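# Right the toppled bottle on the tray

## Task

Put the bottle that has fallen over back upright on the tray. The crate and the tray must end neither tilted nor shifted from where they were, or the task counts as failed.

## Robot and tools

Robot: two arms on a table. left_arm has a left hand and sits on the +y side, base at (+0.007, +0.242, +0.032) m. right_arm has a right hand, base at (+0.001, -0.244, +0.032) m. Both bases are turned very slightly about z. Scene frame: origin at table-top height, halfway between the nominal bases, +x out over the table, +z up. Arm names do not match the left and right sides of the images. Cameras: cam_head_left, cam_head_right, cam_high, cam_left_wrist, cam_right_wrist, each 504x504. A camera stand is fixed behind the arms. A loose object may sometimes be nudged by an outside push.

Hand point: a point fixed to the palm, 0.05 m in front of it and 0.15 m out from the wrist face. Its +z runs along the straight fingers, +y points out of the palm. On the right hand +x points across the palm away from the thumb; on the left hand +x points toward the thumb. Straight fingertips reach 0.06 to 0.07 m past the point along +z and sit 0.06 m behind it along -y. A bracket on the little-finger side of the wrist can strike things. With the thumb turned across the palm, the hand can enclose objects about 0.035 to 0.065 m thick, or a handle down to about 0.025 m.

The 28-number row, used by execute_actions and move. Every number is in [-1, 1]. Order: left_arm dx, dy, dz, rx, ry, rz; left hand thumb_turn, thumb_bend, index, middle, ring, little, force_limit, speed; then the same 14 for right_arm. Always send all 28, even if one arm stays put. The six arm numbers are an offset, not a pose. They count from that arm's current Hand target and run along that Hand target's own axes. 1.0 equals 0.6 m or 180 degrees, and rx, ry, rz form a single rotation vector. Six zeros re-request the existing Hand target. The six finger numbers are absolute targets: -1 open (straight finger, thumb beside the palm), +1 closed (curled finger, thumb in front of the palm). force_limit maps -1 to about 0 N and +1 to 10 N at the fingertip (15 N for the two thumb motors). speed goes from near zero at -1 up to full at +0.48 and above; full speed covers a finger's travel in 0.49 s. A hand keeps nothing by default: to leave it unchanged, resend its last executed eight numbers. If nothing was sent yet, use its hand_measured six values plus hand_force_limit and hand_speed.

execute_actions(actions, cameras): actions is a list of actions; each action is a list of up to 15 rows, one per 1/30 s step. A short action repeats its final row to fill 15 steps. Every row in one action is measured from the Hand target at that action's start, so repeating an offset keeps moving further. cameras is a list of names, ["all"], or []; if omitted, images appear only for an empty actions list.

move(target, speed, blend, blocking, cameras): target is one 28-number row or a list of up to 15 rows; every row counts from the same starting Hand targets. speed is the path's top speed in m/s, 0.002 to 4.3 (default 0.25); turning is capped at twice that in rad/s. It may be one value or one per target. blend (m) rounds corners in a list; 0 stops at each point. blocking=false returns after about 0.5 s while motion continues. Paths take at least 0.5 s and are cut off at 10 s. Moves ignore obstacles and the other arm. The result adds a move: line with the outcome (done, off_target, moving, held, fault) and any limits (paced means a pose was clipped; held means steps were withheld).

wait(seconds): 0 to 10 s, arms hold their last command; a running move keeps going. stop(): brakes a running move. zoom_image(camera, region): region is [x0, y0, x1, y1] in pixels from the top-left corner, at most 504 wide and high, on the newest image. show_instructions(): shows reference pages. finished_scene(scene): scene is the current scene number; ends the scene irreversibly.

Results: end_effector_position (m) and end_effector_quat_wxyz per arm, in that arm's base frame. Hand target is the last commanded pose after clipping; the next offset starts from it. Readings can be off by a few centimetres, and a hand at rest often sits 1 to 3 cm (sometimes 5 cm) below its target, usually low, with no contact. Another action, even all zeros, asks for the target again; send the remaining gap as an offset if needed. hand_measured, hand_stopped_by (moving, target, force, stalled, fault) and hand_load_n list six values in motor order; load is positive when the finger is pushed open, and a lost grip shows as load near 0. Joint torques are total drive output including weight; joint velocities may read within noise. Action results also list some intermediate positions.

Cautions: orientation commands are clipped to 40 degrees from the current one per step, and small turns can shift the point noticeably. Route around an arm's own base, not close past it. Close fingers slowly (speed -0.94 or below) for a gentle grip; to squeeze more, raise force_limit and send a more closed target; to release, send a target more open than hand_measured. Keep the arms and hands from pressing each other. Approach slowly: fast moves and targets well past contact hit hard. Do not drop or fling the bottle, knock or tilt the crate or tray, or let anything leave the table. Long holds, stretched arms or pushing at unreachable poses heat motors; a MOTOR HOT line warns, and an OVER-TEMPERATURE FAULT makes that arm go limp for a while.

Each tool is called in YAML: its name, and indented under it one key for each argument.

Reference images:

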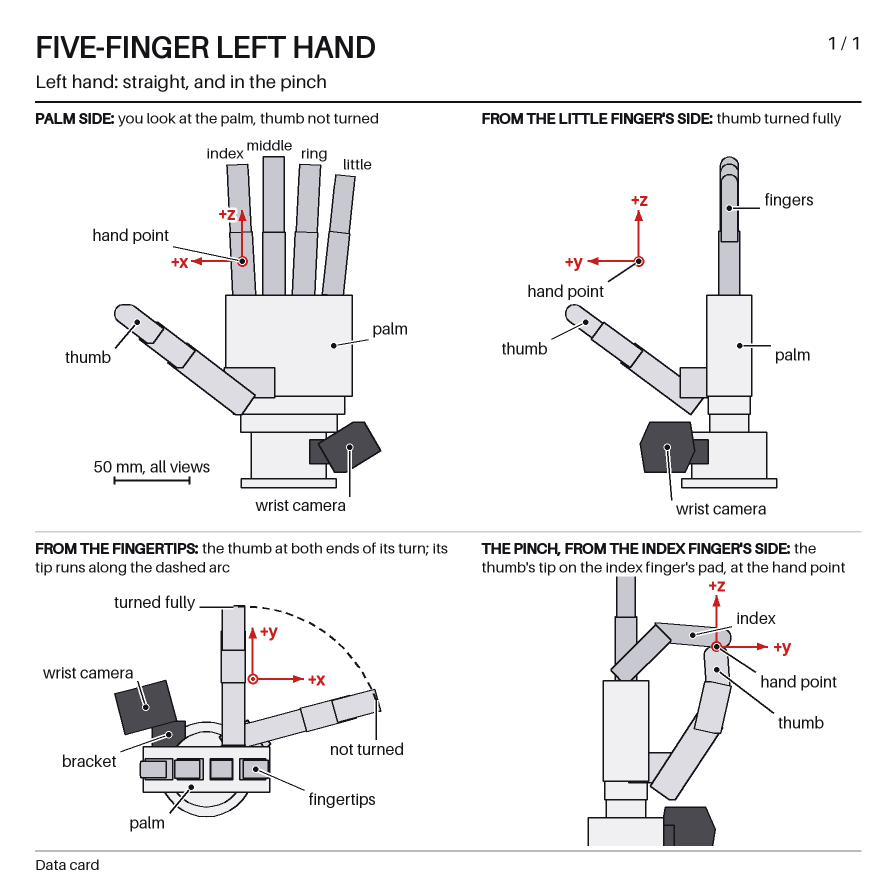

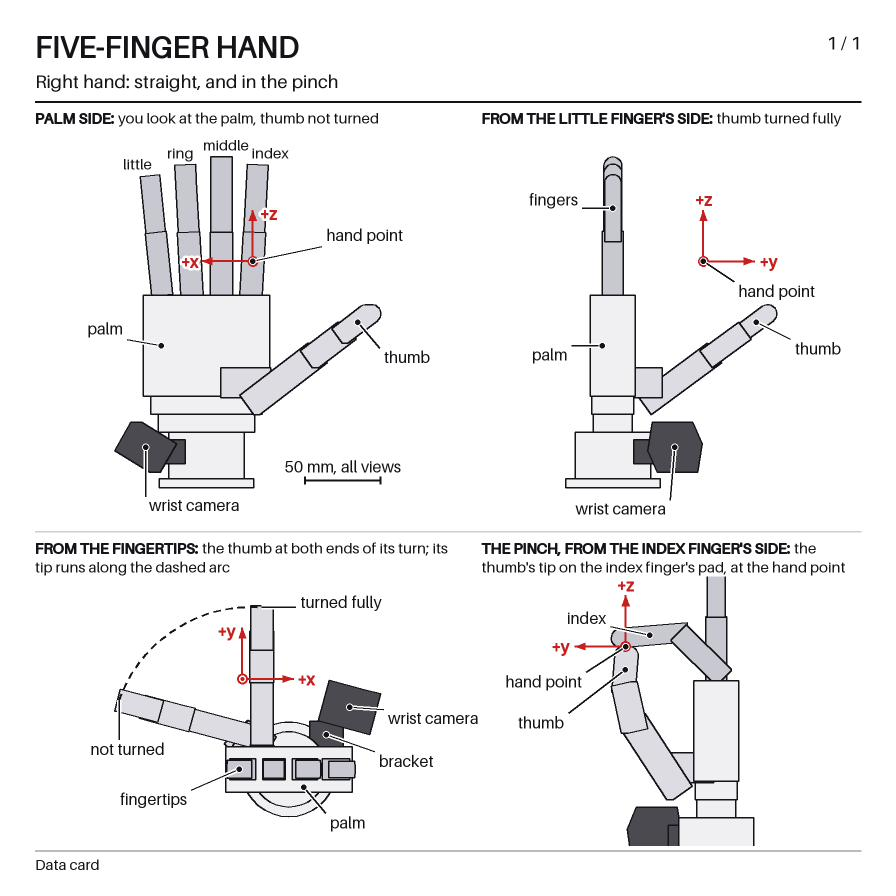

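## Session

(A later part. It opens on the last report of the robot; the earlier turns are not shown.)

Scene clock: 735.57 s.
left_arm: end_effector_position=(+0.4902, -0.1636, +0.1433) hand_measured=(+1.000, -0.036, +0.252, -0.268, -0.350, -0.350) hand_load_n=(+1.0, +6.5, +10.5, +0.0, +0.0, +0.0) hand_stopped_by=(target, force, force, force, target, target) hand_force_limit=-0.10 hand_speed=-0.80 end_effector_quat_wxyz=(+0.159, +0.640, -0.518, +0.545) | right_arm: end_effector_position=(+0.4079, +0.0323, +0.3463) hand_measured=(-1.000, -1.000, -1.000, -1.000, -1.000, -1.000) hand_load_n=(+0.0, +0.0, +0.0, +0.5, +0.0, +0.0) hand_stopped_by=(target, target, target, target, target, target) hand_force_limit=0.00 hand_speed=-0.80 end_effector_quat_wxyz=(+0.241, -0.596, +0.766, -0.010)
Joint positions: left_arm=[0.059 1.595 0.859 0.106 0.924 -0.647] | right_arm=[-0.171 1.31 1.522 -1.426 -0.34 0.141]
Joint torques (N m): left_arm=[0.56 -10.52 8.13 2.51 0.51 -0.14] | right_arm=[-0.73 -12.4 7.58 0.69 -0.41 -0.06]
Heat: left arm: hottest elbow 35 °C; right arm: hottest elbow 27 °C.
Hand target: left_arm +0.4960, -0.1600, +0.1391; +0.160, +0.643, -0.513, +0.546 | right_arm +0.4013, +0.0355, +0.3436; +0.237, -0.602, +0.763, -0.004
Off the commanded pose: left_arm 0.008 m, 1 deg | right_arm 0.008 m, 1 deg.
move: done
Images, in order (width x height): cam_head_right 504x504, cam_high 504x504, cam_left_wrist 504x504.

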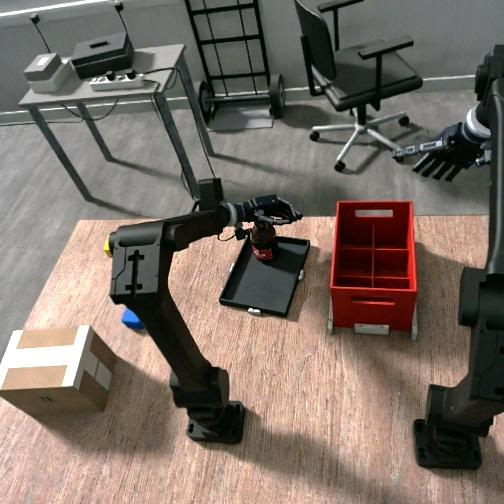

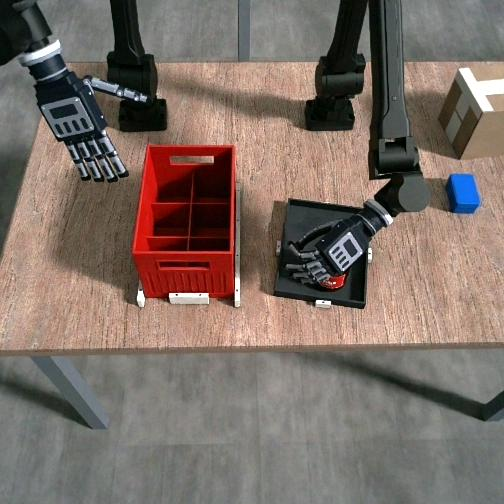

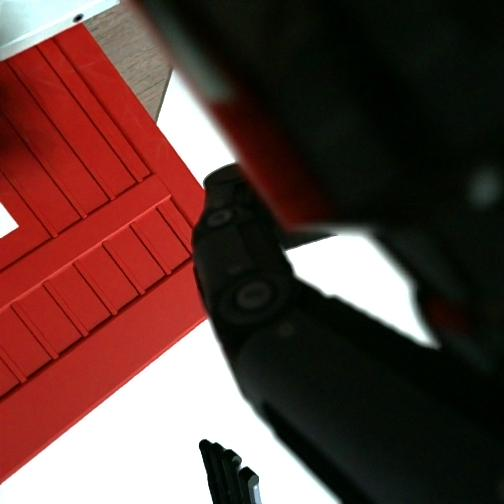

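wait:
  seconds: 0.1
  cameras: ["cam_head_left","cam_high","cam_head_right"]

zoom_image:
  camera: "cam_head_left"
  region: [200, 180, 320, 300]

zoom_image:
  camera: "cam_head_right"
  region: [220, 180, 320, 280]

Scene clock: 746.90 s.
left_arm: end_effector_position=(+0.4902, -0.1637, +0.1434) hand_measured=(+1.000, -0.036, +0.252, -0.268, -0.350, -0.350) hand_load_n=(+1.0, +6.5, +10.5, +0.0, +0.0, +0.0) hand_stopped_by=(target, force, force, force, target, target) hand_force_limit=-0.10 hand_speed=-0.80 end_effector_quat_wxyz=(+0.159, +0.640, -0.517, +0.545) | right_arm: end_effector_position=(+0.4079, +0.0323, +0.3463) hand_measured=(-1.000, -1.000, -1.000, -1.000, -1.000, -1.000) hand_load_n=(+0.0, +0.0, +0.0, -0.5, +0.0, +0.0) hand_stopped_by=(target, target, target, target, target, target) hand_force_limit=0.00 hand_speed=-0.80 end_effector_quat_wxyz=(+0.241, -0.596, +0.766, -0.010)
Joint positions: left_arm=[0.059 1.595 0.859 0.106 0.924 -0.648] | right_arm=[-0.171 1.31 1.522 -1.426 -0.34 0.141]
Joint torques (N m): left_arm=[0.44 -10.64 8.13 2.5 0.51 -0.13] | right_arm=[-0.67 -12.34 7.57 0.7 -0.41 -0.07]
Heat: left arm: hottest elbow 35 °C; right arm: hottest elbow 27 °C.
Hand target: left_arm +0.4960, -0.1600, +0.1391; +0.160, +0.643, -0.513, +0.546 | right_arm +0.4013, +0.0355, +0.3436; +0.237, -0.602, +0.763, -0.004
Off the commanded pose: left_arm 0.008 m, 1 deg | right_arm 0.008 m, 1 deg.
wait: 0.10 s; at rest from the start
Images, in order (width x height): cam_head_left 504x504, cam_head_right 504x504, cam_high 504x504.

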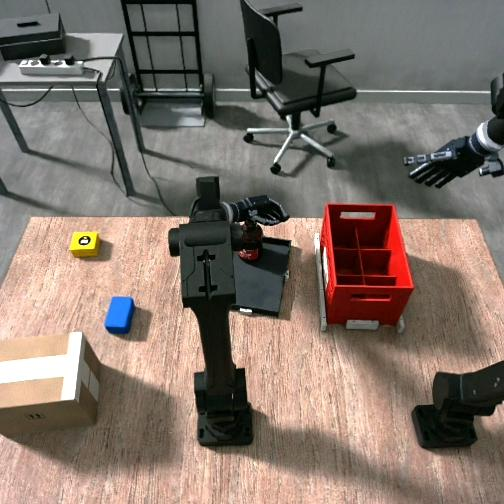

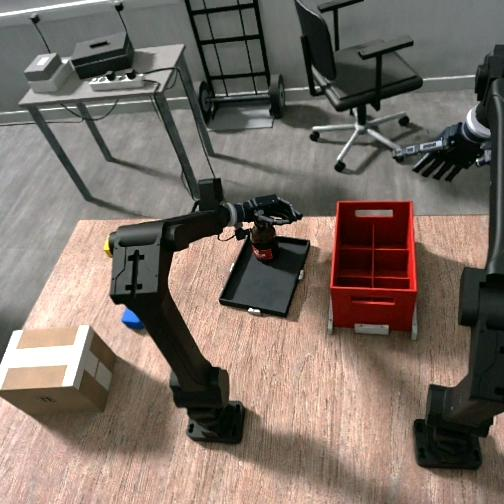

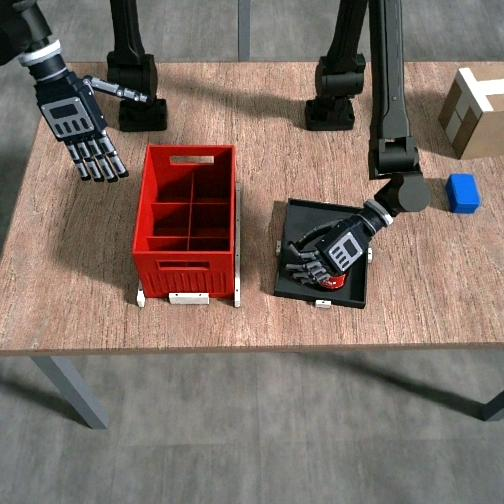

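Scaled by 4.200 from the camera's 504x504 image, which has a finer 720x720 frame.

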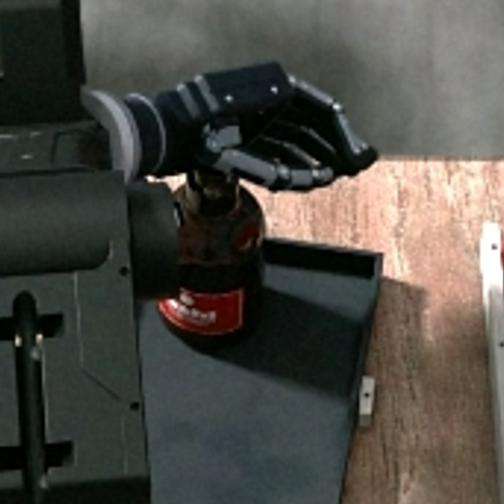

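Scaled by 5.040 from the camera's 504x504 image, which has a finer 720x720 frame.

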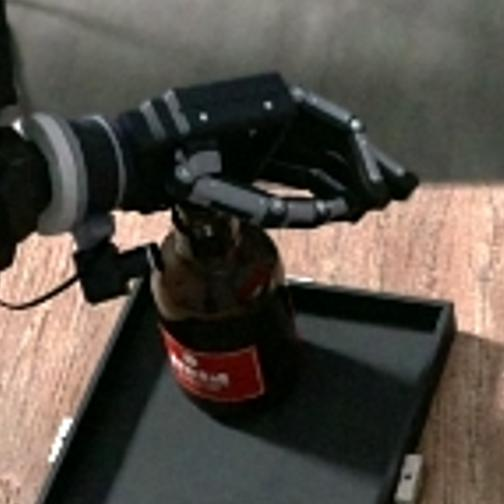

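execute_actions:
  actions: []
  cameras: ["cam_left_wrist"]

zoom_image:
  camera: "cam_left_wrist"
  region: [100, 0, 504, 404]

Scene clock: 776.37 s.
left_arm: end_effector_position=(+0.4902, -0.1637, +0.1434) hand_measured=(+1.000, -0.036, +0.252, -0.268, -0.350, -0.350) hand_load_n=(+1.5, +6.5, +10.0, +0.0, +0.0, +0.0) hand_stopped_by=(target, force, force, force, target, target) hand_force_limit=-0.10 hand_speed=-0.80 end_effector_quat_wxyz=(+0.159, +0.640, -0.517, +0.545) | right_arm: end_effector_position=(+0.4079, +0.0323, +0.3463) hand_measured=(-1.000, -1.000, -1.000, -1.000, -1.000, -1.000) hand_load_n=(+0.0, +0.0, +0.0, +0.0, +0.0, +0.0) hand_stopped_by=(target, target, target, target, target, target) hand_force_limit=0.00 hand_speed=-0.80 end_effector_quat_wxyz=(+0.241, -0.596, +0.766, -0.010)
Joint positions: left_arm=[0.059 1.595 0.859 0.106 0.924 -0.648] | right_arm=[-0.171 1.31 1.522 -1.426 -0.34 0.141]
Joint velocities: within noise
Joint torques (N m): left_arm=[0.44 -10.52 8.14 2.51 0.5 -0.12] | right_arm=[-0.73 -12.22 7.58 0.69 -0.41 -0.06]
Heat: left arm: hottest elbow 34 °C; right arm: hottest elbow 27 °C.
Hand target: left_arm +0.4960, -0.1600, +0.1391; +0.160, +0.643, -0.513, +0.546 | right_arm +0.4013, +0.0355, +0.3436; +0.237, -0.602, +0.763, -0.004
Off the commanded pose: left_arm 0.008 m, 1 deg | right_arm 0.008 m, 1 deg.
Images, in order (width x height): cam_left_wrist 504x504.

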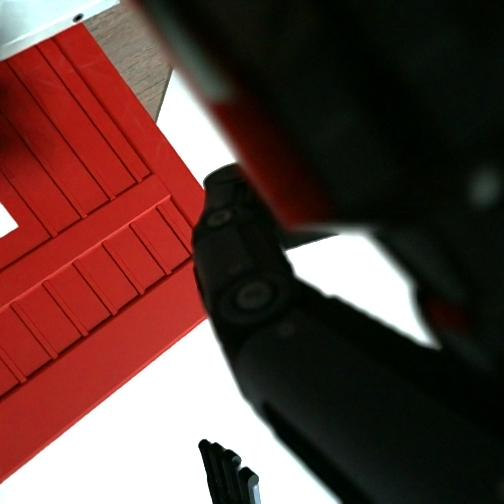

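Scaled by 1.248 from the camera's 504x504 image, which has a finer 720x720 frame.

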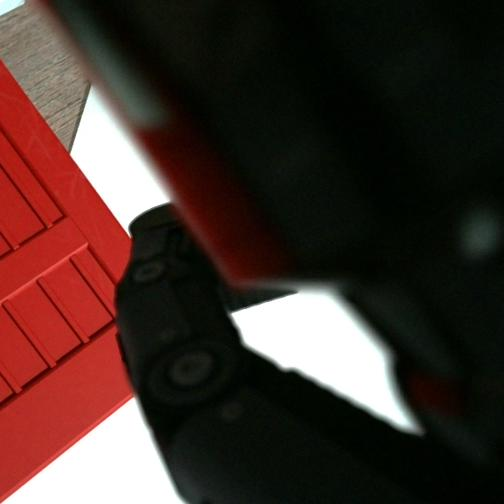

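wait:
  seconds: 0.1
  cameras: ["cam_head_left","cam_head_right"]

zoom_image:
  camera: "cam_head_right"
  region: [240, 190, 440, 350]

zoom_image:
  camera: "cam_head_left"
  region: [230, 190, 430, 350]

Scene clock: 811.80 s.
left_arm: end_effector_position=(+0.4902, -0.1637, +0.1434) hand_measured=(+1.000, -0.036, +0.252, -0.268, -0.350, -0.350) hand_load_n=(+1.0, +6.5, +10.0, +0.0, +0.0, +0.0) hand_stopped_by=(target, force, force, force, target, target) hand_force_limit=-0.10 hand_speed=-0.80 end_effector_quat_wxyz=(+0.159, +0.640, -0.517, +0.545) | right_arm: end_effector_position=(+0.4079, +0.0323, +0.3463) hand_measured=(-1.000, -1.000, -1.000, -1.000, -1.000, -1.000) hand_load_n=(+0.0, +0.0, +0.0, +0.0, +0.0, +0.0) hand_stopped_by=(target, target, target, target, target, target) hand_force_limit=0.00 hand_speed=-0.80 end_effector_quat_wxyz=(+0.241, -0.596, +0.766, -0.010)
Joint positions: left_arm=[0.059 1.595 0.859 0.106 0.924 -0.648] | right_arm=[-0.171 1.31 1.522 -1.426 -0.34 0.141]
Joint torques (N m): left_arm=[0.5 -10.52 8.13 2.51 0.5 -0.12] | right_arm=[-0.73 -12.34 7.57 0.69 -0.41 -0.06]
Heat: left arm: hottest elbow 34 °C; right arm: hottest elbow 27 °C.
Hand target: left_arm +0.4960, -0.1600, +0.1391; +0.160, +0.643, -0.513, +0.546 | right_arm +0.4013, +0.0355, +0.3436; +0.237, -0.602, +0.763, -0.004
Off the commanded pose: left_arm 0.008 m, 1 deg | right_arm 0.008 m, 1 deg.
wait: 0.10 s; at rest from the start
Images, in order (width x height): cam_head_left 504x504, cam_head_right 504x504.

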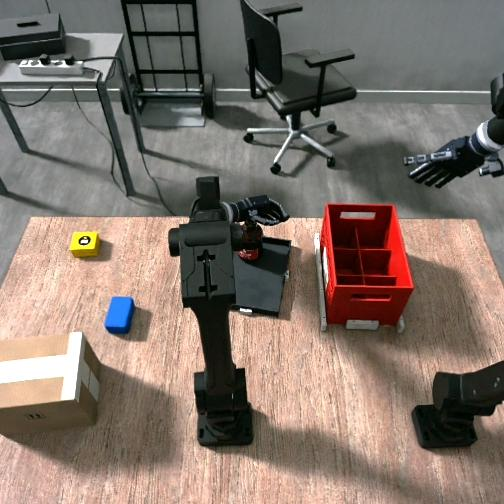

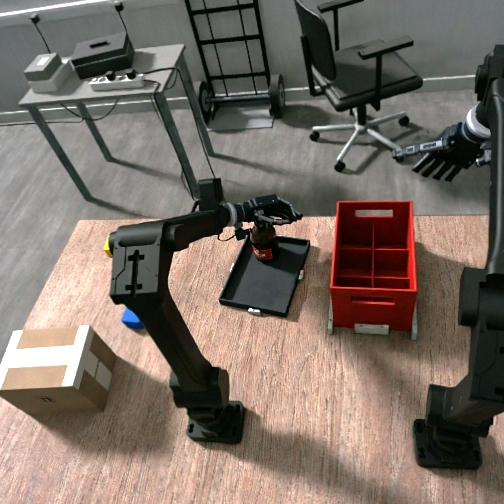

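Scaled by 2.520 from the camera's 504x504 image, which has a finer 720x720 frame.

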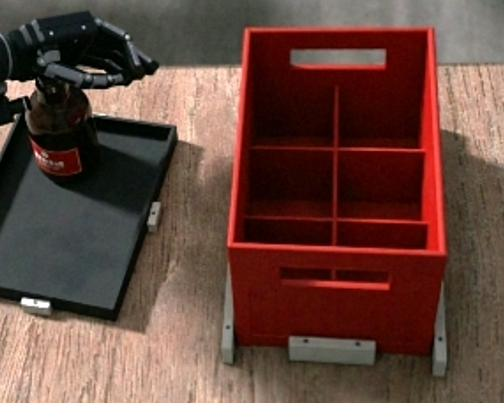

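Scaled by 2.520 from the camera's 504x504 image, which has a finer 720x720 frame.

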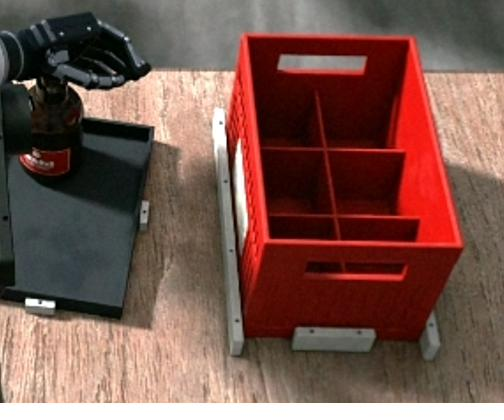

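move:
  target: [0,0,0,0,0,0,1,-1,-0.6,-0.6,-0.6,-0.6,-0.1,-0.7,0,0,0,0,0,0,-1,-1,-1,-1,-1,-1,0,-0.8]
  speed: 0.05
  cameras: ["cam_left_wrist","cam_high","cam_head_right"]

zoom_image:
  camera: "cam_high"
  region: [230, 180, 390, 340]

zoom_image:
  camera: "cam_head_right"
  region: [220, 180, 320, 280]

Scene clock: 830.00 s.
left_arm: end_effector_position=(+0.4902, -0.1637, +0.1434) hand_measured=(+1.000, -1.000, -0.600, -0.600, -0.600, -0.600) hand_load_n=(-0.5, +0.0, +0.0, +0.0, +0.0, +0.0) hand_stopped_by=(target, target, target, target, target, target) hand_force_limit=-0.10 hand_speed=-0.70 end_effector_quat_wxyz=(+0.159, +0.640, -0.517, +0.545) | right_arm: end_effector_position=(+0.4079, +0.0323, +0.3463) hand_measured=(-1.000, -1.000, -1.000, -1.000, -1.000, -1.000) hand_load_n=(+0.0, +0.0, +0.0, +0.0, +0.0, +0.0) hand_stopped_by=(target, target, target, target, target, target) hand_force_limit=0.00 hand_speed=-0.80 end_effector_quat_wxyz=(+0.241, -0.596, +0.766, -0.010)
Joint positions: left_arm=[0.059 1.595 0.859 0.106 0.924 -0.649] | right_arm=[-0.171 1.31 1.522 -1.426 -0.34 0.141]
Joint torques (N m): left_arm=[0.5 -10.64 8.17 2.52 0.5 -0.12] | right_arm=[-0.67 -12.28 7.58 0.72 -0.4 -0.06]
Heat: left arm: hottest elbow 34 °C; right arm: hottest elbow 27 °C.
Hand target: left_arm +0.4960, -0.1600, +0.1391; +0.160, +0.643, -0.513, +0.546 | right_arm +0.4013, +0.0355, +0.3436; +0.237, -0.602, +0.763, -0.004
Off the commanded pose: left_arm 0.008 m, 1 deg | right_arm 0.008 m, 1 deg.
move: done
Images, in order (width x height): cam_head_right 504x504, cam_high 504x504, cam_left_wrist 504x504.

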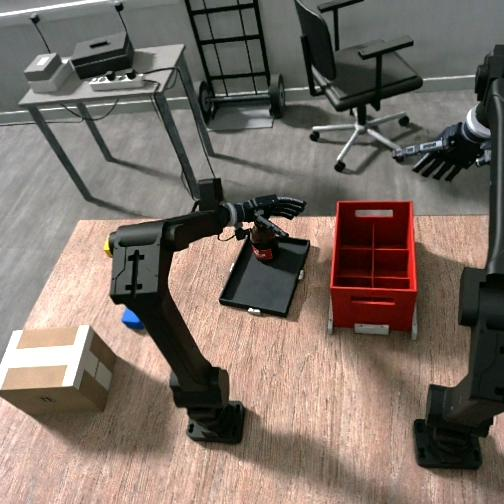

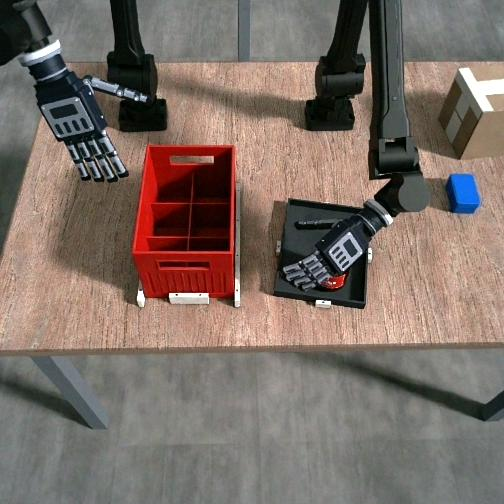

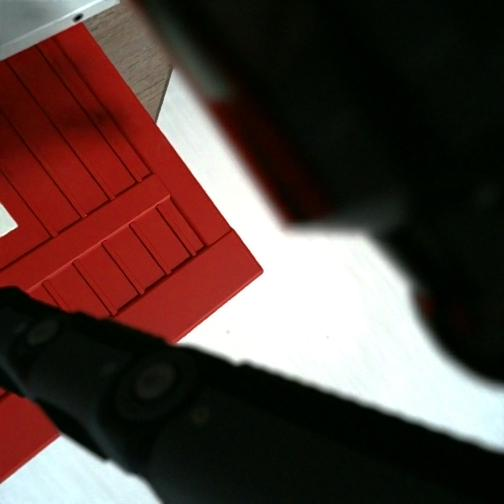

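Scaled by 3.150 from the camera's 504x504 image, which has a finer 720x720 frame.

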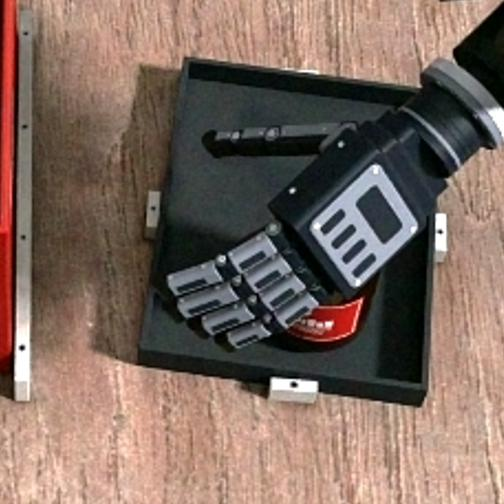

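Scaled by 5.040 from the camera's 504x504 image, which has a finer 720x720 frame.

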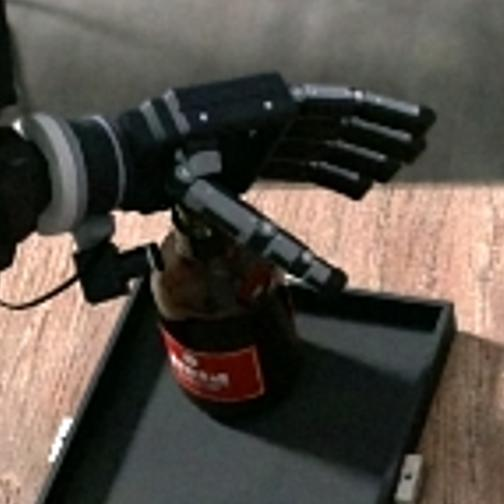

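move:
  target:
    - [0,-0.02,-0.01,0,0,0,1,-1,-1,-1,-1,-1,-0.1,-0.6,0,0,0,0,0,0,-1,-1,-1,-1,-1,-1,0,-0.8]
    - [0,-0.025,-0.2,0,0,0,1,-1,-1,-1,-1,-1,-0.1,-0.6,0,0,0,0,0,0,-1,-1,-1,-1,-1,-1,0,-0.8]
  speed: 0.06
  cameras: ["cam_left_wrist","cam_high","cam_head_right"]

zoom_image:
  camera: "cam_high"
  region: [230, 180, 390, 340]

zoom_image:
  camera: "cam_head_right"
  region: [200, 180, 340, 320]

Scene clock: 865.03 s.
left_arm: end_effector_position=(+0.4366, -0.0670, +0.1747) hand_measured=(+1.000, -1.000, -1.000, -1.000, -1.000, -1.000) hand_load_n=(-0.5, +0.0, +0.0, +0.0, +0.0, +0.0) hand_stopped_by=(target, target, target, target, target, target) hand_force_limit=-0.10 hand_speed=-0.60 end_effector_quat_wxyz=(+0.172, +0.650, -0.508, +0.538) | right_arm: end_effector_position=(+0.4079, +0.0323, +0.3463) hand_measured=(-1.000, -1.000, -1.000, -1.000, -1.000, -1.000) hand_load_n=(+0.0, +0.0, -0.5, +0.0, +0.0, +0.0) hand_stopped_by=(target, target, target, target, target, target) hand_force_limit=0.00 hand_speed=-0.80 end_effector_quat_wxyz=(+0.241, -0.596, +0.766, -0.010)
Joint positions: left_arm=[0.307 1.464 0.859 -0.327 1.104 -0.339] | right_arm=[-0.171 1.31 1.522 -1.426 -0.34 0.141]
Joint torques (N m): left_arm=[0.44 -11.11 9.87 1.11 0.72 0.05] | right_arm=[-0.73 -12.34 7.6 0.7 -0.41 -0.06]
Heat: left arm: hottest elbow 34 °C; right arm: hottest elbow 27 °C.
Hand target: left_arm +0.4440, -0.0616, +0.1867; +0.160, +0.643, -0.512, +0.546 | right_arm +0.4013, +0.0355, +0.3436; +0.237, -0.602, +0.763, -0.004
Off the commanded pose: left_arm 0.015 m, 2 deg | right_arm 0.008 m, 1 deg.
move: off_target (left_arm)
Images, in order (width x height): cam_head_right 504x504, cam_high 504x504, cam_left_wrist 504x504.

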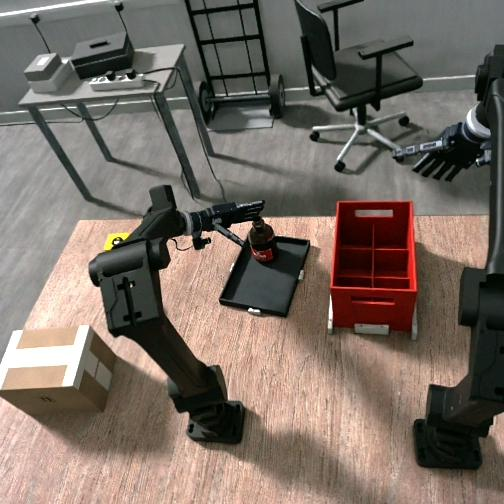

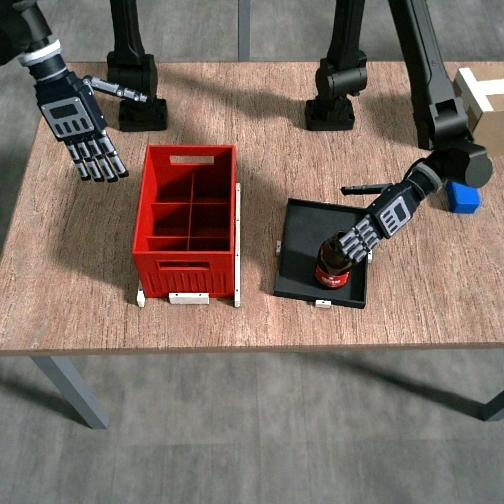

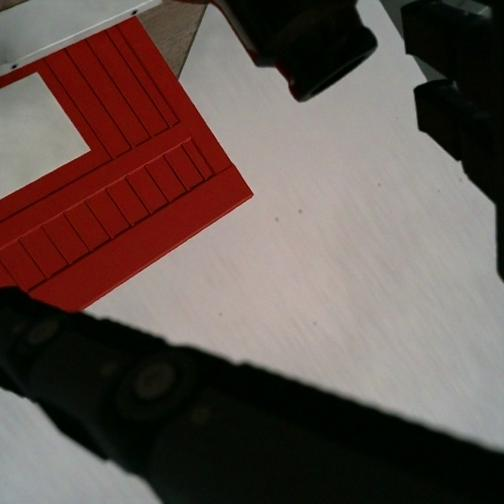

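Scaled by 3.150 from the camera's 504x504 image, which has a finer 720x720 frame.

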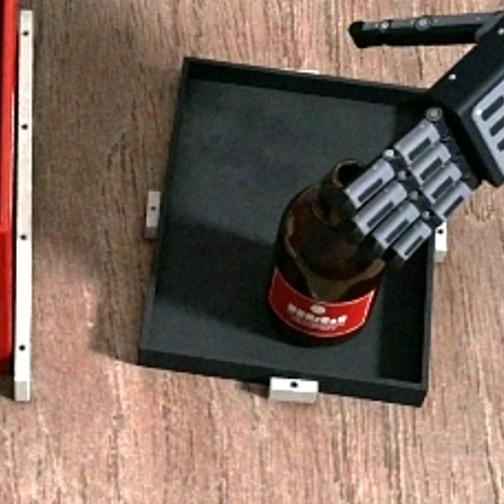

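Scaled by 3.600 from the camera's 504x504 image, which has a finer 720x720 frame.

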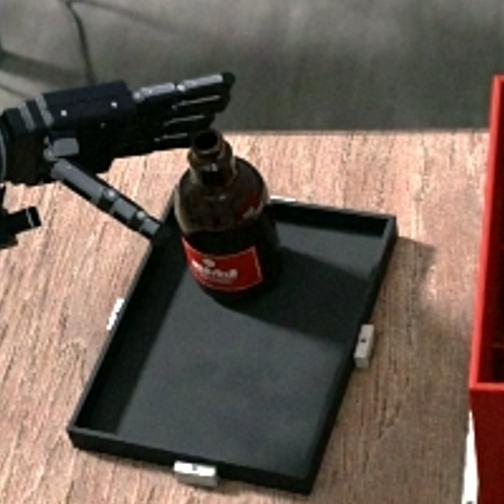

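move:
  target:
    - [0.0795,-0.006,-0.1773,0,0,0,1,-1,-1,-1,-1,-1,-0.1,-0.6,0,0,0,0,0,0,-1,-1,-1,-1,-1,-1,0,-0.8]
    - [-0.0738,0.065,-0.1667,0.0869,-0.3977,-0.3333,1,-1,-1,-1,-1,-1,-0.1,-0.6,0,0,0,0,0,0,-1,-1,-1,-1,-1,-1,0,-0.8]
  speed: [0.12,0.18]
  cameras: ["cam_left_wrist","cam_high","cam_head_right"]

zoom_image:
  camera: "cam_high"
  region: [230, 180, 390, 340]

Scene clock: 1005.27 s.
left_arm: end_effector_position=(+0.3445, +0.0182, +0.1533) hand_measured=(+1.000, -1.000, -1.000, -1.000, -1.000, -1.000) hand_load_n=(+0.0, +0.0, +0.0, +0.0, +0.0, +0.0) hand_stopped_by=(target, target, target, target, target, target) hand_force_limit=-0.10 hand_speed=-0.60 end_effector_quat_wxyz=(+0.007, +0.997, -0.069, -0.015) | right_arm: end_effector_position=(+0.4079, +0.0323, +0.3463) hand_measured=(-1.000, -1.000, -1.000, -1.000, -1.000, -1.000) hand_load_n=(+0.0, +0.0, +0.0, +0.0, +0.0, +0.0) hand_stopped_by=(target, target, target, target, target, target) hand_force_limit=0.00 hand_speed=-0.80 end_effector_quat_wxyz=(+0.241, -0.596, +0.766, -0.010)
Joint positions: left_arm=[0.253 1.259 1.02 -1.365 0.003 -1.18] | right_arm=[-0.171 1.31 1.522 -1.426 -0.34 0.141]
Joint torques (N m): left_arm=[-1.14 -6.53 12.38 0.21 -0.12 -0.07] | right_arm=[-0.67 -12.34 7.58 0.73 -0.4 -0.05]
Heat: left arm: hottest elbow 37 °C; right arm: hottest elbow 27 °C.
Hand target: left_arm +0.3631, +0.0198, +0.1700; +0.000, +0.998, -0.070, +0.000 | right_arm +0.4013, +0.0355, +0.3436; +0.237, -0.602, +0.763, -0.004
Off the commanded pose: left_arm 0.025 m, 2 deg | right_arm 0.008 m, 1 deg.
move: off_target (left_arm)
Images, in order (width x height): cam_head_right 504x504, cam_high 504x504, cam_left_wrist 504x504.

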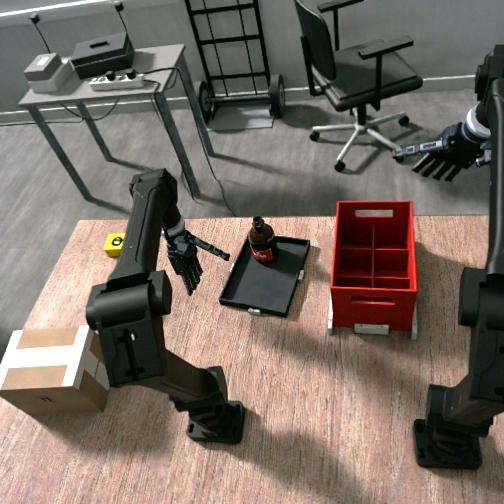

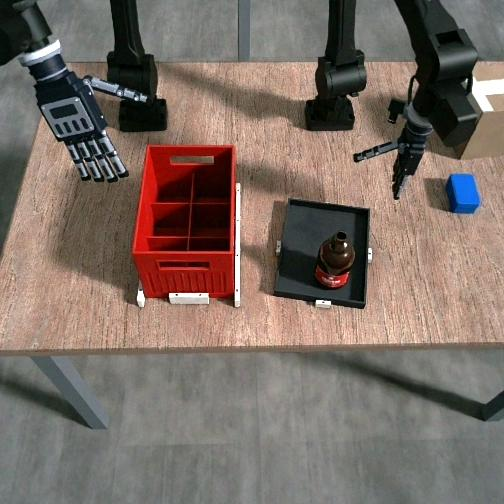

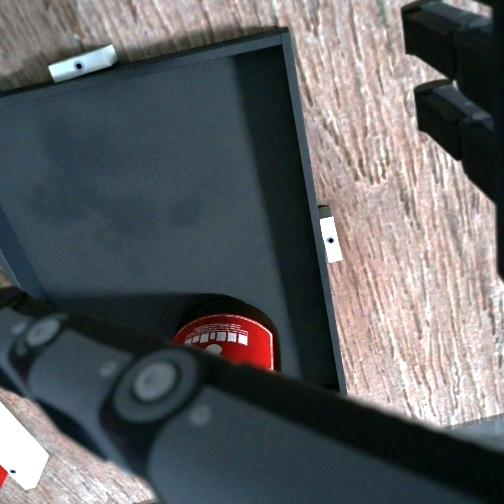

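Scaled by 3.150 from the camera's 504x504 image, which has a finer 720x720 frame.

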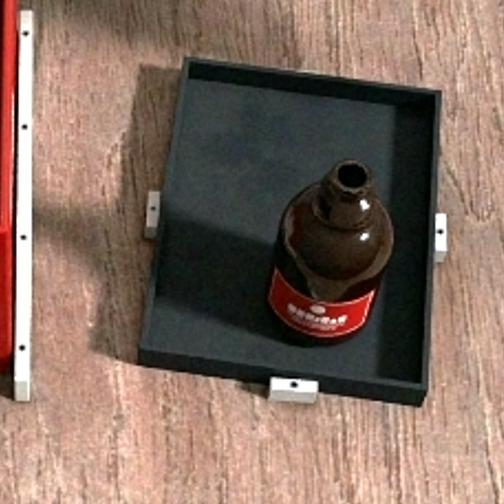

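move:
  target: [0.0285,-0.0007,0.1333,0,0,0,1,-1,-1,-1,-1,-1,-0.1,-0.6,0,0,0,0,0,0,-1,-1,-1,-1,-1,-1,0,-0.8]
  speed: 0.1
  cameras: ["cam_left_wrist","cam_high"]

Scene clock: 1034.87 s.
left_arm: end_effector_position=(+0.3808, +0.0219, +0.0968) hand_measured=(+1.000, -1.000, -1.000, -1.000, -1.000, -1.000) hand_load_n=(+0.0, +0.0, +0.0, +0.0, +0.5, +0.0) hand_stopped_by=(target, target, target, target, target, target) hand_force_limit=-0.10 hand_speed=-0.60 end_effector_quat_wxyz=(+0.000, +0.998, -0.069, +0.004) | right_arm: end_effector_position=(+0.4079, +0.0323, +0.3463) hand_measured=(-1.000, -1.000, -1.000, -1.000, -1.000, -1.000) hand_load_n=(+0.0, +0.0, +0.0, +0.0, +0.0, +0.0) hand_stopped_by=(target, target, target, target, target, target) hand_force_limit=0.00 hand_speed=-0.80 end_effector_quat_wxyz=(+0.241, -0.596, +0.766, -0.010)
Joint positions: left_arm=[0.237 1.377 0.972 -1.158 0.002 -1.196] | right_arm=[-0.171 1.31 1.522 -1.426 -0.34 0.141]
Joint torques (N m): left_arm=[-1.26 -8.41 7.25 1.14 -0.11 -0.07] | right_arm=[-0.73 -12.51 7.62 0.72 -0.42 -0.07]
Heat: left arm: hottest elbow 37 °C; right arm: hottest elbow 27 °C.
Hand target: left_arm +0.3800, +0.0180, +0.0899; +0.000, +0.998, -0.070, +0.000 | right_arm +0.4013, +0.0355, +0.3436; +0.237, -0.602, +0.763, -0.004
Off the commanded pose: left_arm 0.008 m, 0 deg | right_arm 0.008 m, 1 deg.
move: done
Images, in order (width x height): cam_high 504x504, cam_left_wrist 504x504.

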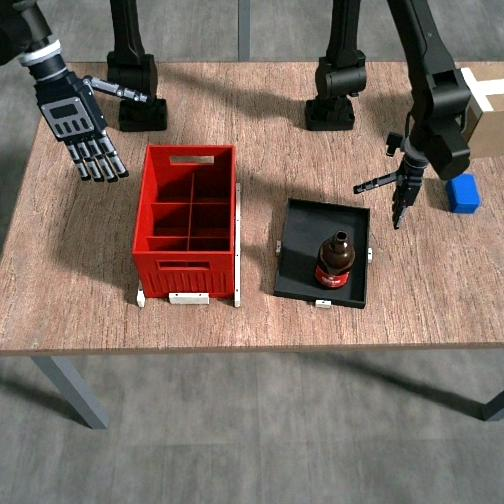

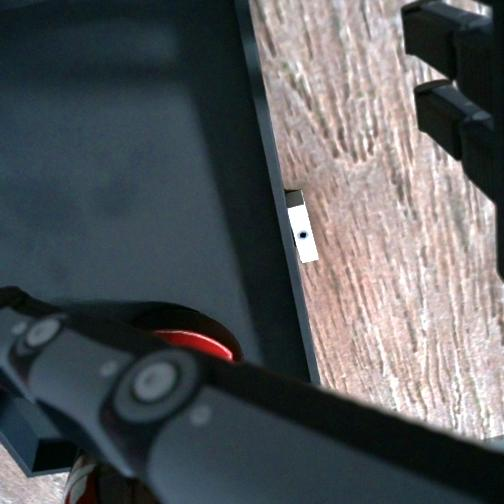

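move:
  target: [0,0,0.065,0,0,0,1,-1,-1,-1,-1,-1,-0.1,-0.6,0,0,0,0,0,0,-1,-1,-1,-1,-1,-1,0,-0.8]
  speed: 0.05
  cameras: ["cam_left_wrist","cam_high","cam_head_right"]

zoom_image:
  camera: "cam_head_right"
  region: [150, 200, 300, 320]

Scene clock: 1043.87 s.
left_arm: end_effector_position=(+0.3825, +0.0223, +0.0603) hand_measured=(+1.000, -1.000, -1.000, -1.000, -1.000, -1.000) hand_load_n=(+0.0, +0.0, +0.0, +0.0, +0.0, +0.0) hand_stopped_by=(target, target, target, target, target, target) hand_force_limit=-0.10 hand_speed=-0.60 end_effector_quat_wxyz=(-0.001, +0.998, -0.069, +0.008) | right_arm: end_effector_position=(+0.4079, +0.0323, +0.3463) hand_measured=(-1.000, -1.000, -1.000, -1.000, -1.000, -1.000) hand_load_n=(-0.5, +0.0, +0.0, +0.0, +0.0, +0.0) hand_stopped_by=(target, target, target, target, target, target) hand_force_limit=0.00 hand_speed=-0.80 end_effector_quat_wxyz=(+0.241, -0.596, +0.766, -0.010)
Joint positions: left_arm=[0.237 1.423 0.912 -1.044 0.002 -1.196] | right_arm=[-0.171 1.31 1.522 -1.426 -0.34 0.141]
Joint torques (N m): left_arm=[-1.08 -8.12 6.78 1.13 -0.11 -0.08] | right_arm=[-0.79 -12.34 7.58 0.69 -0.41 -0.06]
Heat: left arm: hottest elbow 37 °C; right arm: hottest elbow 27 °C.
Hand target: left_arm +0.3800, +0.0180, +0.0510; +0.000, +0.998, -0.070, +0.000 | right_arm +0.4013, +0.0355, +0.3436; +0.237, -0.602, +0.763, -0.004
Off the commanded pose: left_arm 0.011 m, 1 deg | right_arm 0.008 m, 1 deg.
move: off_target (left_arm)
Images, in order (width x height): cam_head_right 504x504, cam_high 504x504, cam_left_wrist 504x504.

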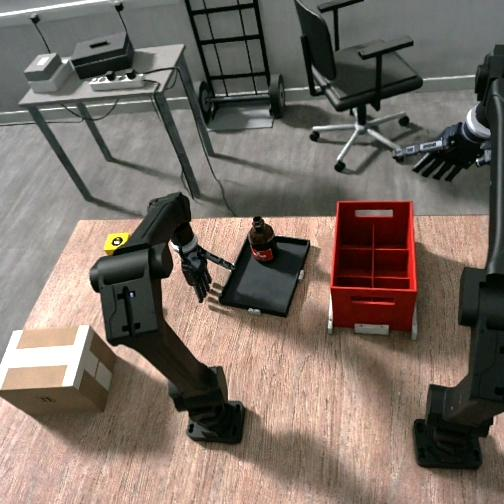

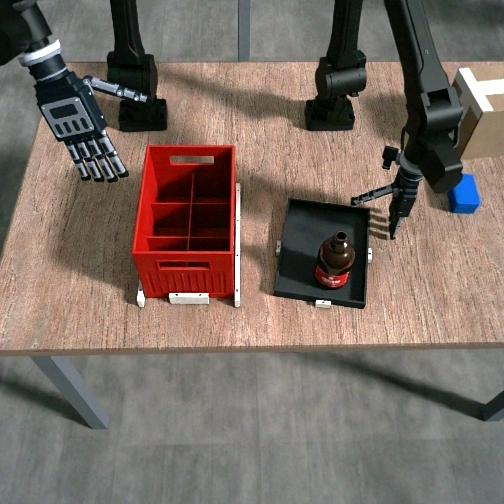

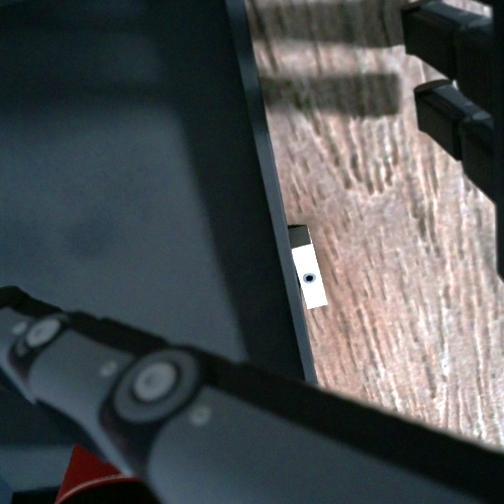

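Scaled by 3.360 from the camera's 504x504 image, which has a finer 720x720 frame.

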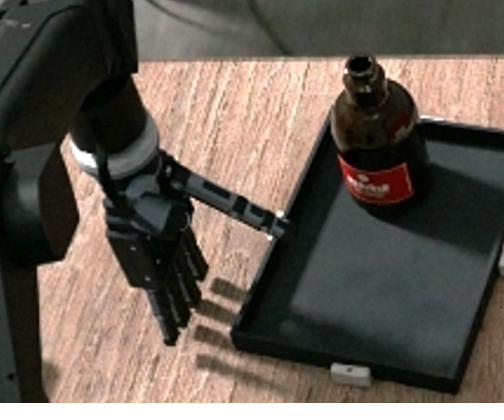

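move:
  target: [0.007,0.0495,0.0133,0,0,0,1,-1,-1,-1,-1,-1,-0.1,-0.6,0,0,0,0,0,0,-1,-1,-1,-1,-1,-1,0,-0.8]
  speed: 0.05
  cameras: ["cam_left_wrist","cam_high","cam_head_right"]

zoom_image:
  camera: "cam_head_right"
  region: [150, 200, 300, 320]

Scene clock: 1055.57 s.
left_arm: end_effector_position=(+0.3878, +0.0017, +0.0561) hand_measured=(+1.000, -1.000, -1.000, -1.000, -1.000, -1.000) hand_load_n=(+0.0, -0.5, +0.0, +0.5, +0.0, +0.0) hand_stopped_by=(target, target, target, target, target, target) hand_force_limit=-0.10 hand_speed=-0.60 end_effector_quat_wxyz=(-0.011, +0.998, -0.062, +0.010) | right_arm: end_effector_position=(+0.4079, +0.0323, +0.3463) hand_measured=(-1.000, -1.000, -1.000, -1.000, -1.000, -1.000) hand_load_n=(+0.0, +0.0, +0.0, +0.0, +0.0, +0.0) hand_stopped_by=(target, target, target, target, target, target) hand_force_limit=0.00 hand_speed=-0.80 end_effector_quat_wxyz=(+0.241, -0.596, +0.766, -0.010)
Joint positions: left_arm=[0.169 1.421 0.901 -1.025 -0.017 -1.277] | right_arm=[-0.171 1.31 1.522 -1.426 -0.34 0.141]
Joint torques (N m): left_arm=[-2.26 -8.29 5.68 1.36 0.56 -0.05] | right_arm=[-0.73 -12.28 7.57 0.72 -0.4 -0.06]
Heat: left arm: hottest elbow 36 °C; right arm: hottest elbow 27 °C.
Hand target: left_arm +0.3799, -0.0121, +0.0429; +0.000, +0.998, -0.070, +0.000 | right_arm +0.4013, +0.0355, +0.3436; +0.237, -0.602, +0.763, -0.004
Off the commanded pose: left_arm 0.021 m, 2 deg | right_arm 0.008 m, 1 deg.
move: off_target (left_arm)
Images, in order (width x height): cam_head_right 504x504, cam_high 504x504, cam_left_wrist 504x504.

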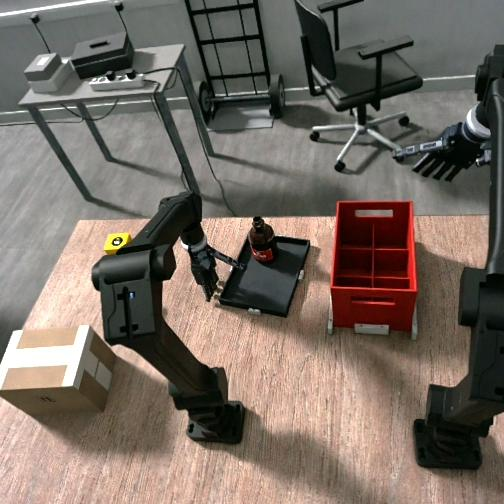

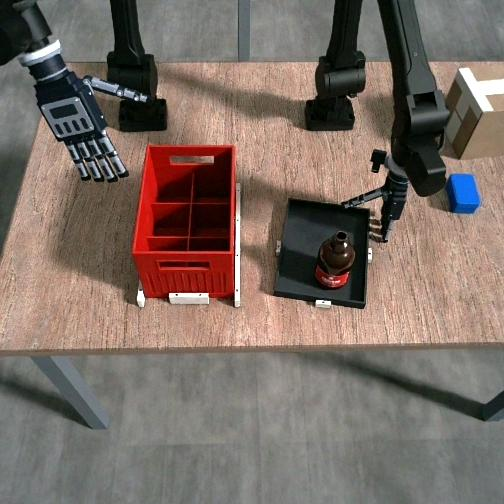

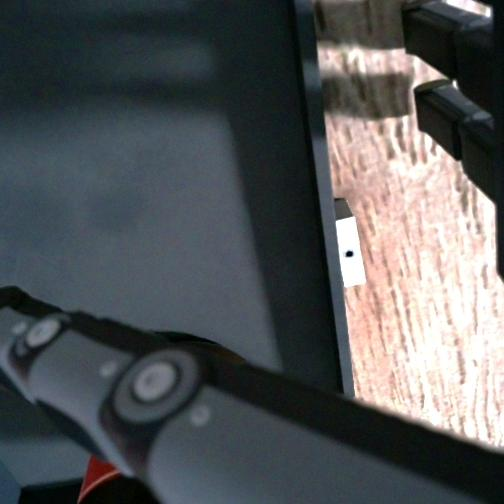

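Scaled by 3.360 from the camera's 504x504 image, which has a finer 720x720 frame.

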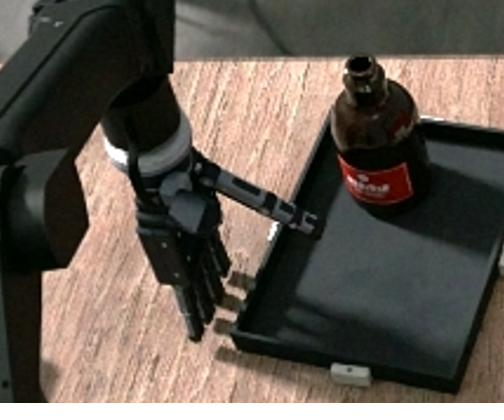

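move:
  target: [0.0008,0.042,-0.0067,0,0,0,1,-1,-1,-1,-1,-1,-0.1,-0.6,0,0,0,0,0,0,-1,-1,-1,-1,-1,-1,0,-0.8]
  speed: 0.05
  cameras: ["cam_left_wrist","cam_high","cam_head_right"]

zoom_image:
  camera: "cam_high"
  region: [230, 180, 390, 340]

Scene clock: 1063.77 s.
left_arm: end_effector_position=(+0.3869, -0.0251, +0.0563) hand_measured=(+1.000, -1.000, -1.000, -1.000, -1.000, -1.000) hand_load_n=(+0.0, +0.0, +0.0, +0.5, +0.0, +0.5) hand_stopped_by=(target, target, target, target, target, target) hand_force_limit=-0.10 hand_speed=-0.60 end_effector_quat_wxyz=(-0.011, +0.998, -0.068, +0.011) | right_arm: end_effector_position=(+0.4079, +0.0323, +0.3463) hand_measured=(-1.000, -1.000, -1.000, -1.000, -1.000, -1.000) hand_load_n=(-0.5, +0.0, +0.0, +0.0, +0.0, +0.0) hand_stopped_by=(target, target, target, target, target, target) hand_force_limit=0.00 hand_speed=-0.80 end_effector_quat_wxyz=(+0.241, -0.596, +0.766, -0.010)
Joint positions: left_arm=[0.097 1.41 0.889 -1.024 -0.018 -1.336] | right_arm=[-0.171 1.31 1.522 -1.426 -0.34 0.141]
Joint torques (N m): left_arm=[-1.9 -8.7 5.85 0.83 0.62 -0.16] | right_arm=[-0.91 -12.4 7.61 0.7 -0.4 -0.05]
Heat: left arm: hottest elbow 35 °C; right arm: hottest elbow 27 °C.
Hand target: left_arm +0.3770, -0.0371, +0.0470; +0.000, +0.998, -0.070, +0.000 | right_arm +0.4013, +0.0355, +0.3436; +0.237, -0.602, +0.763, -0.004
Off the commanded pose: left_arm 0.018 m, 2 deg | right_arm 0.008 m, 1 deg.
move: off_target (left_arm)
Images, in order (width x height): cam_head_right 504x504, cam_high 504x504, cam_left_wrist 504x504.

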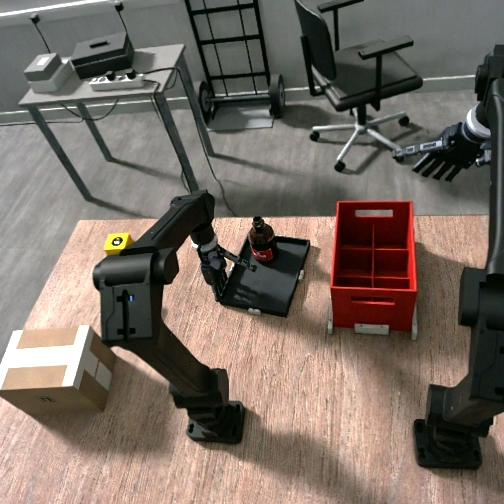

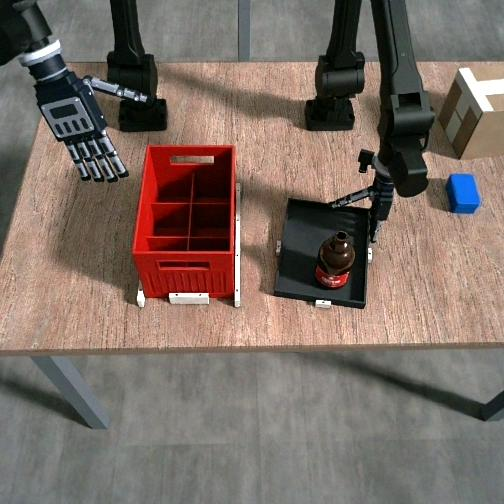

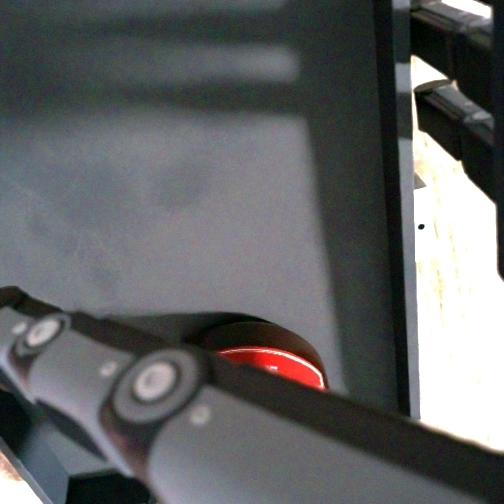

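Scaled by 3.150 from the camera's 504x504 image, which has a finer 720x720 frame.

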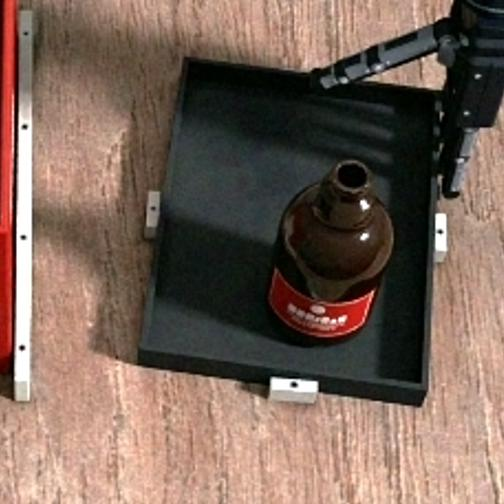

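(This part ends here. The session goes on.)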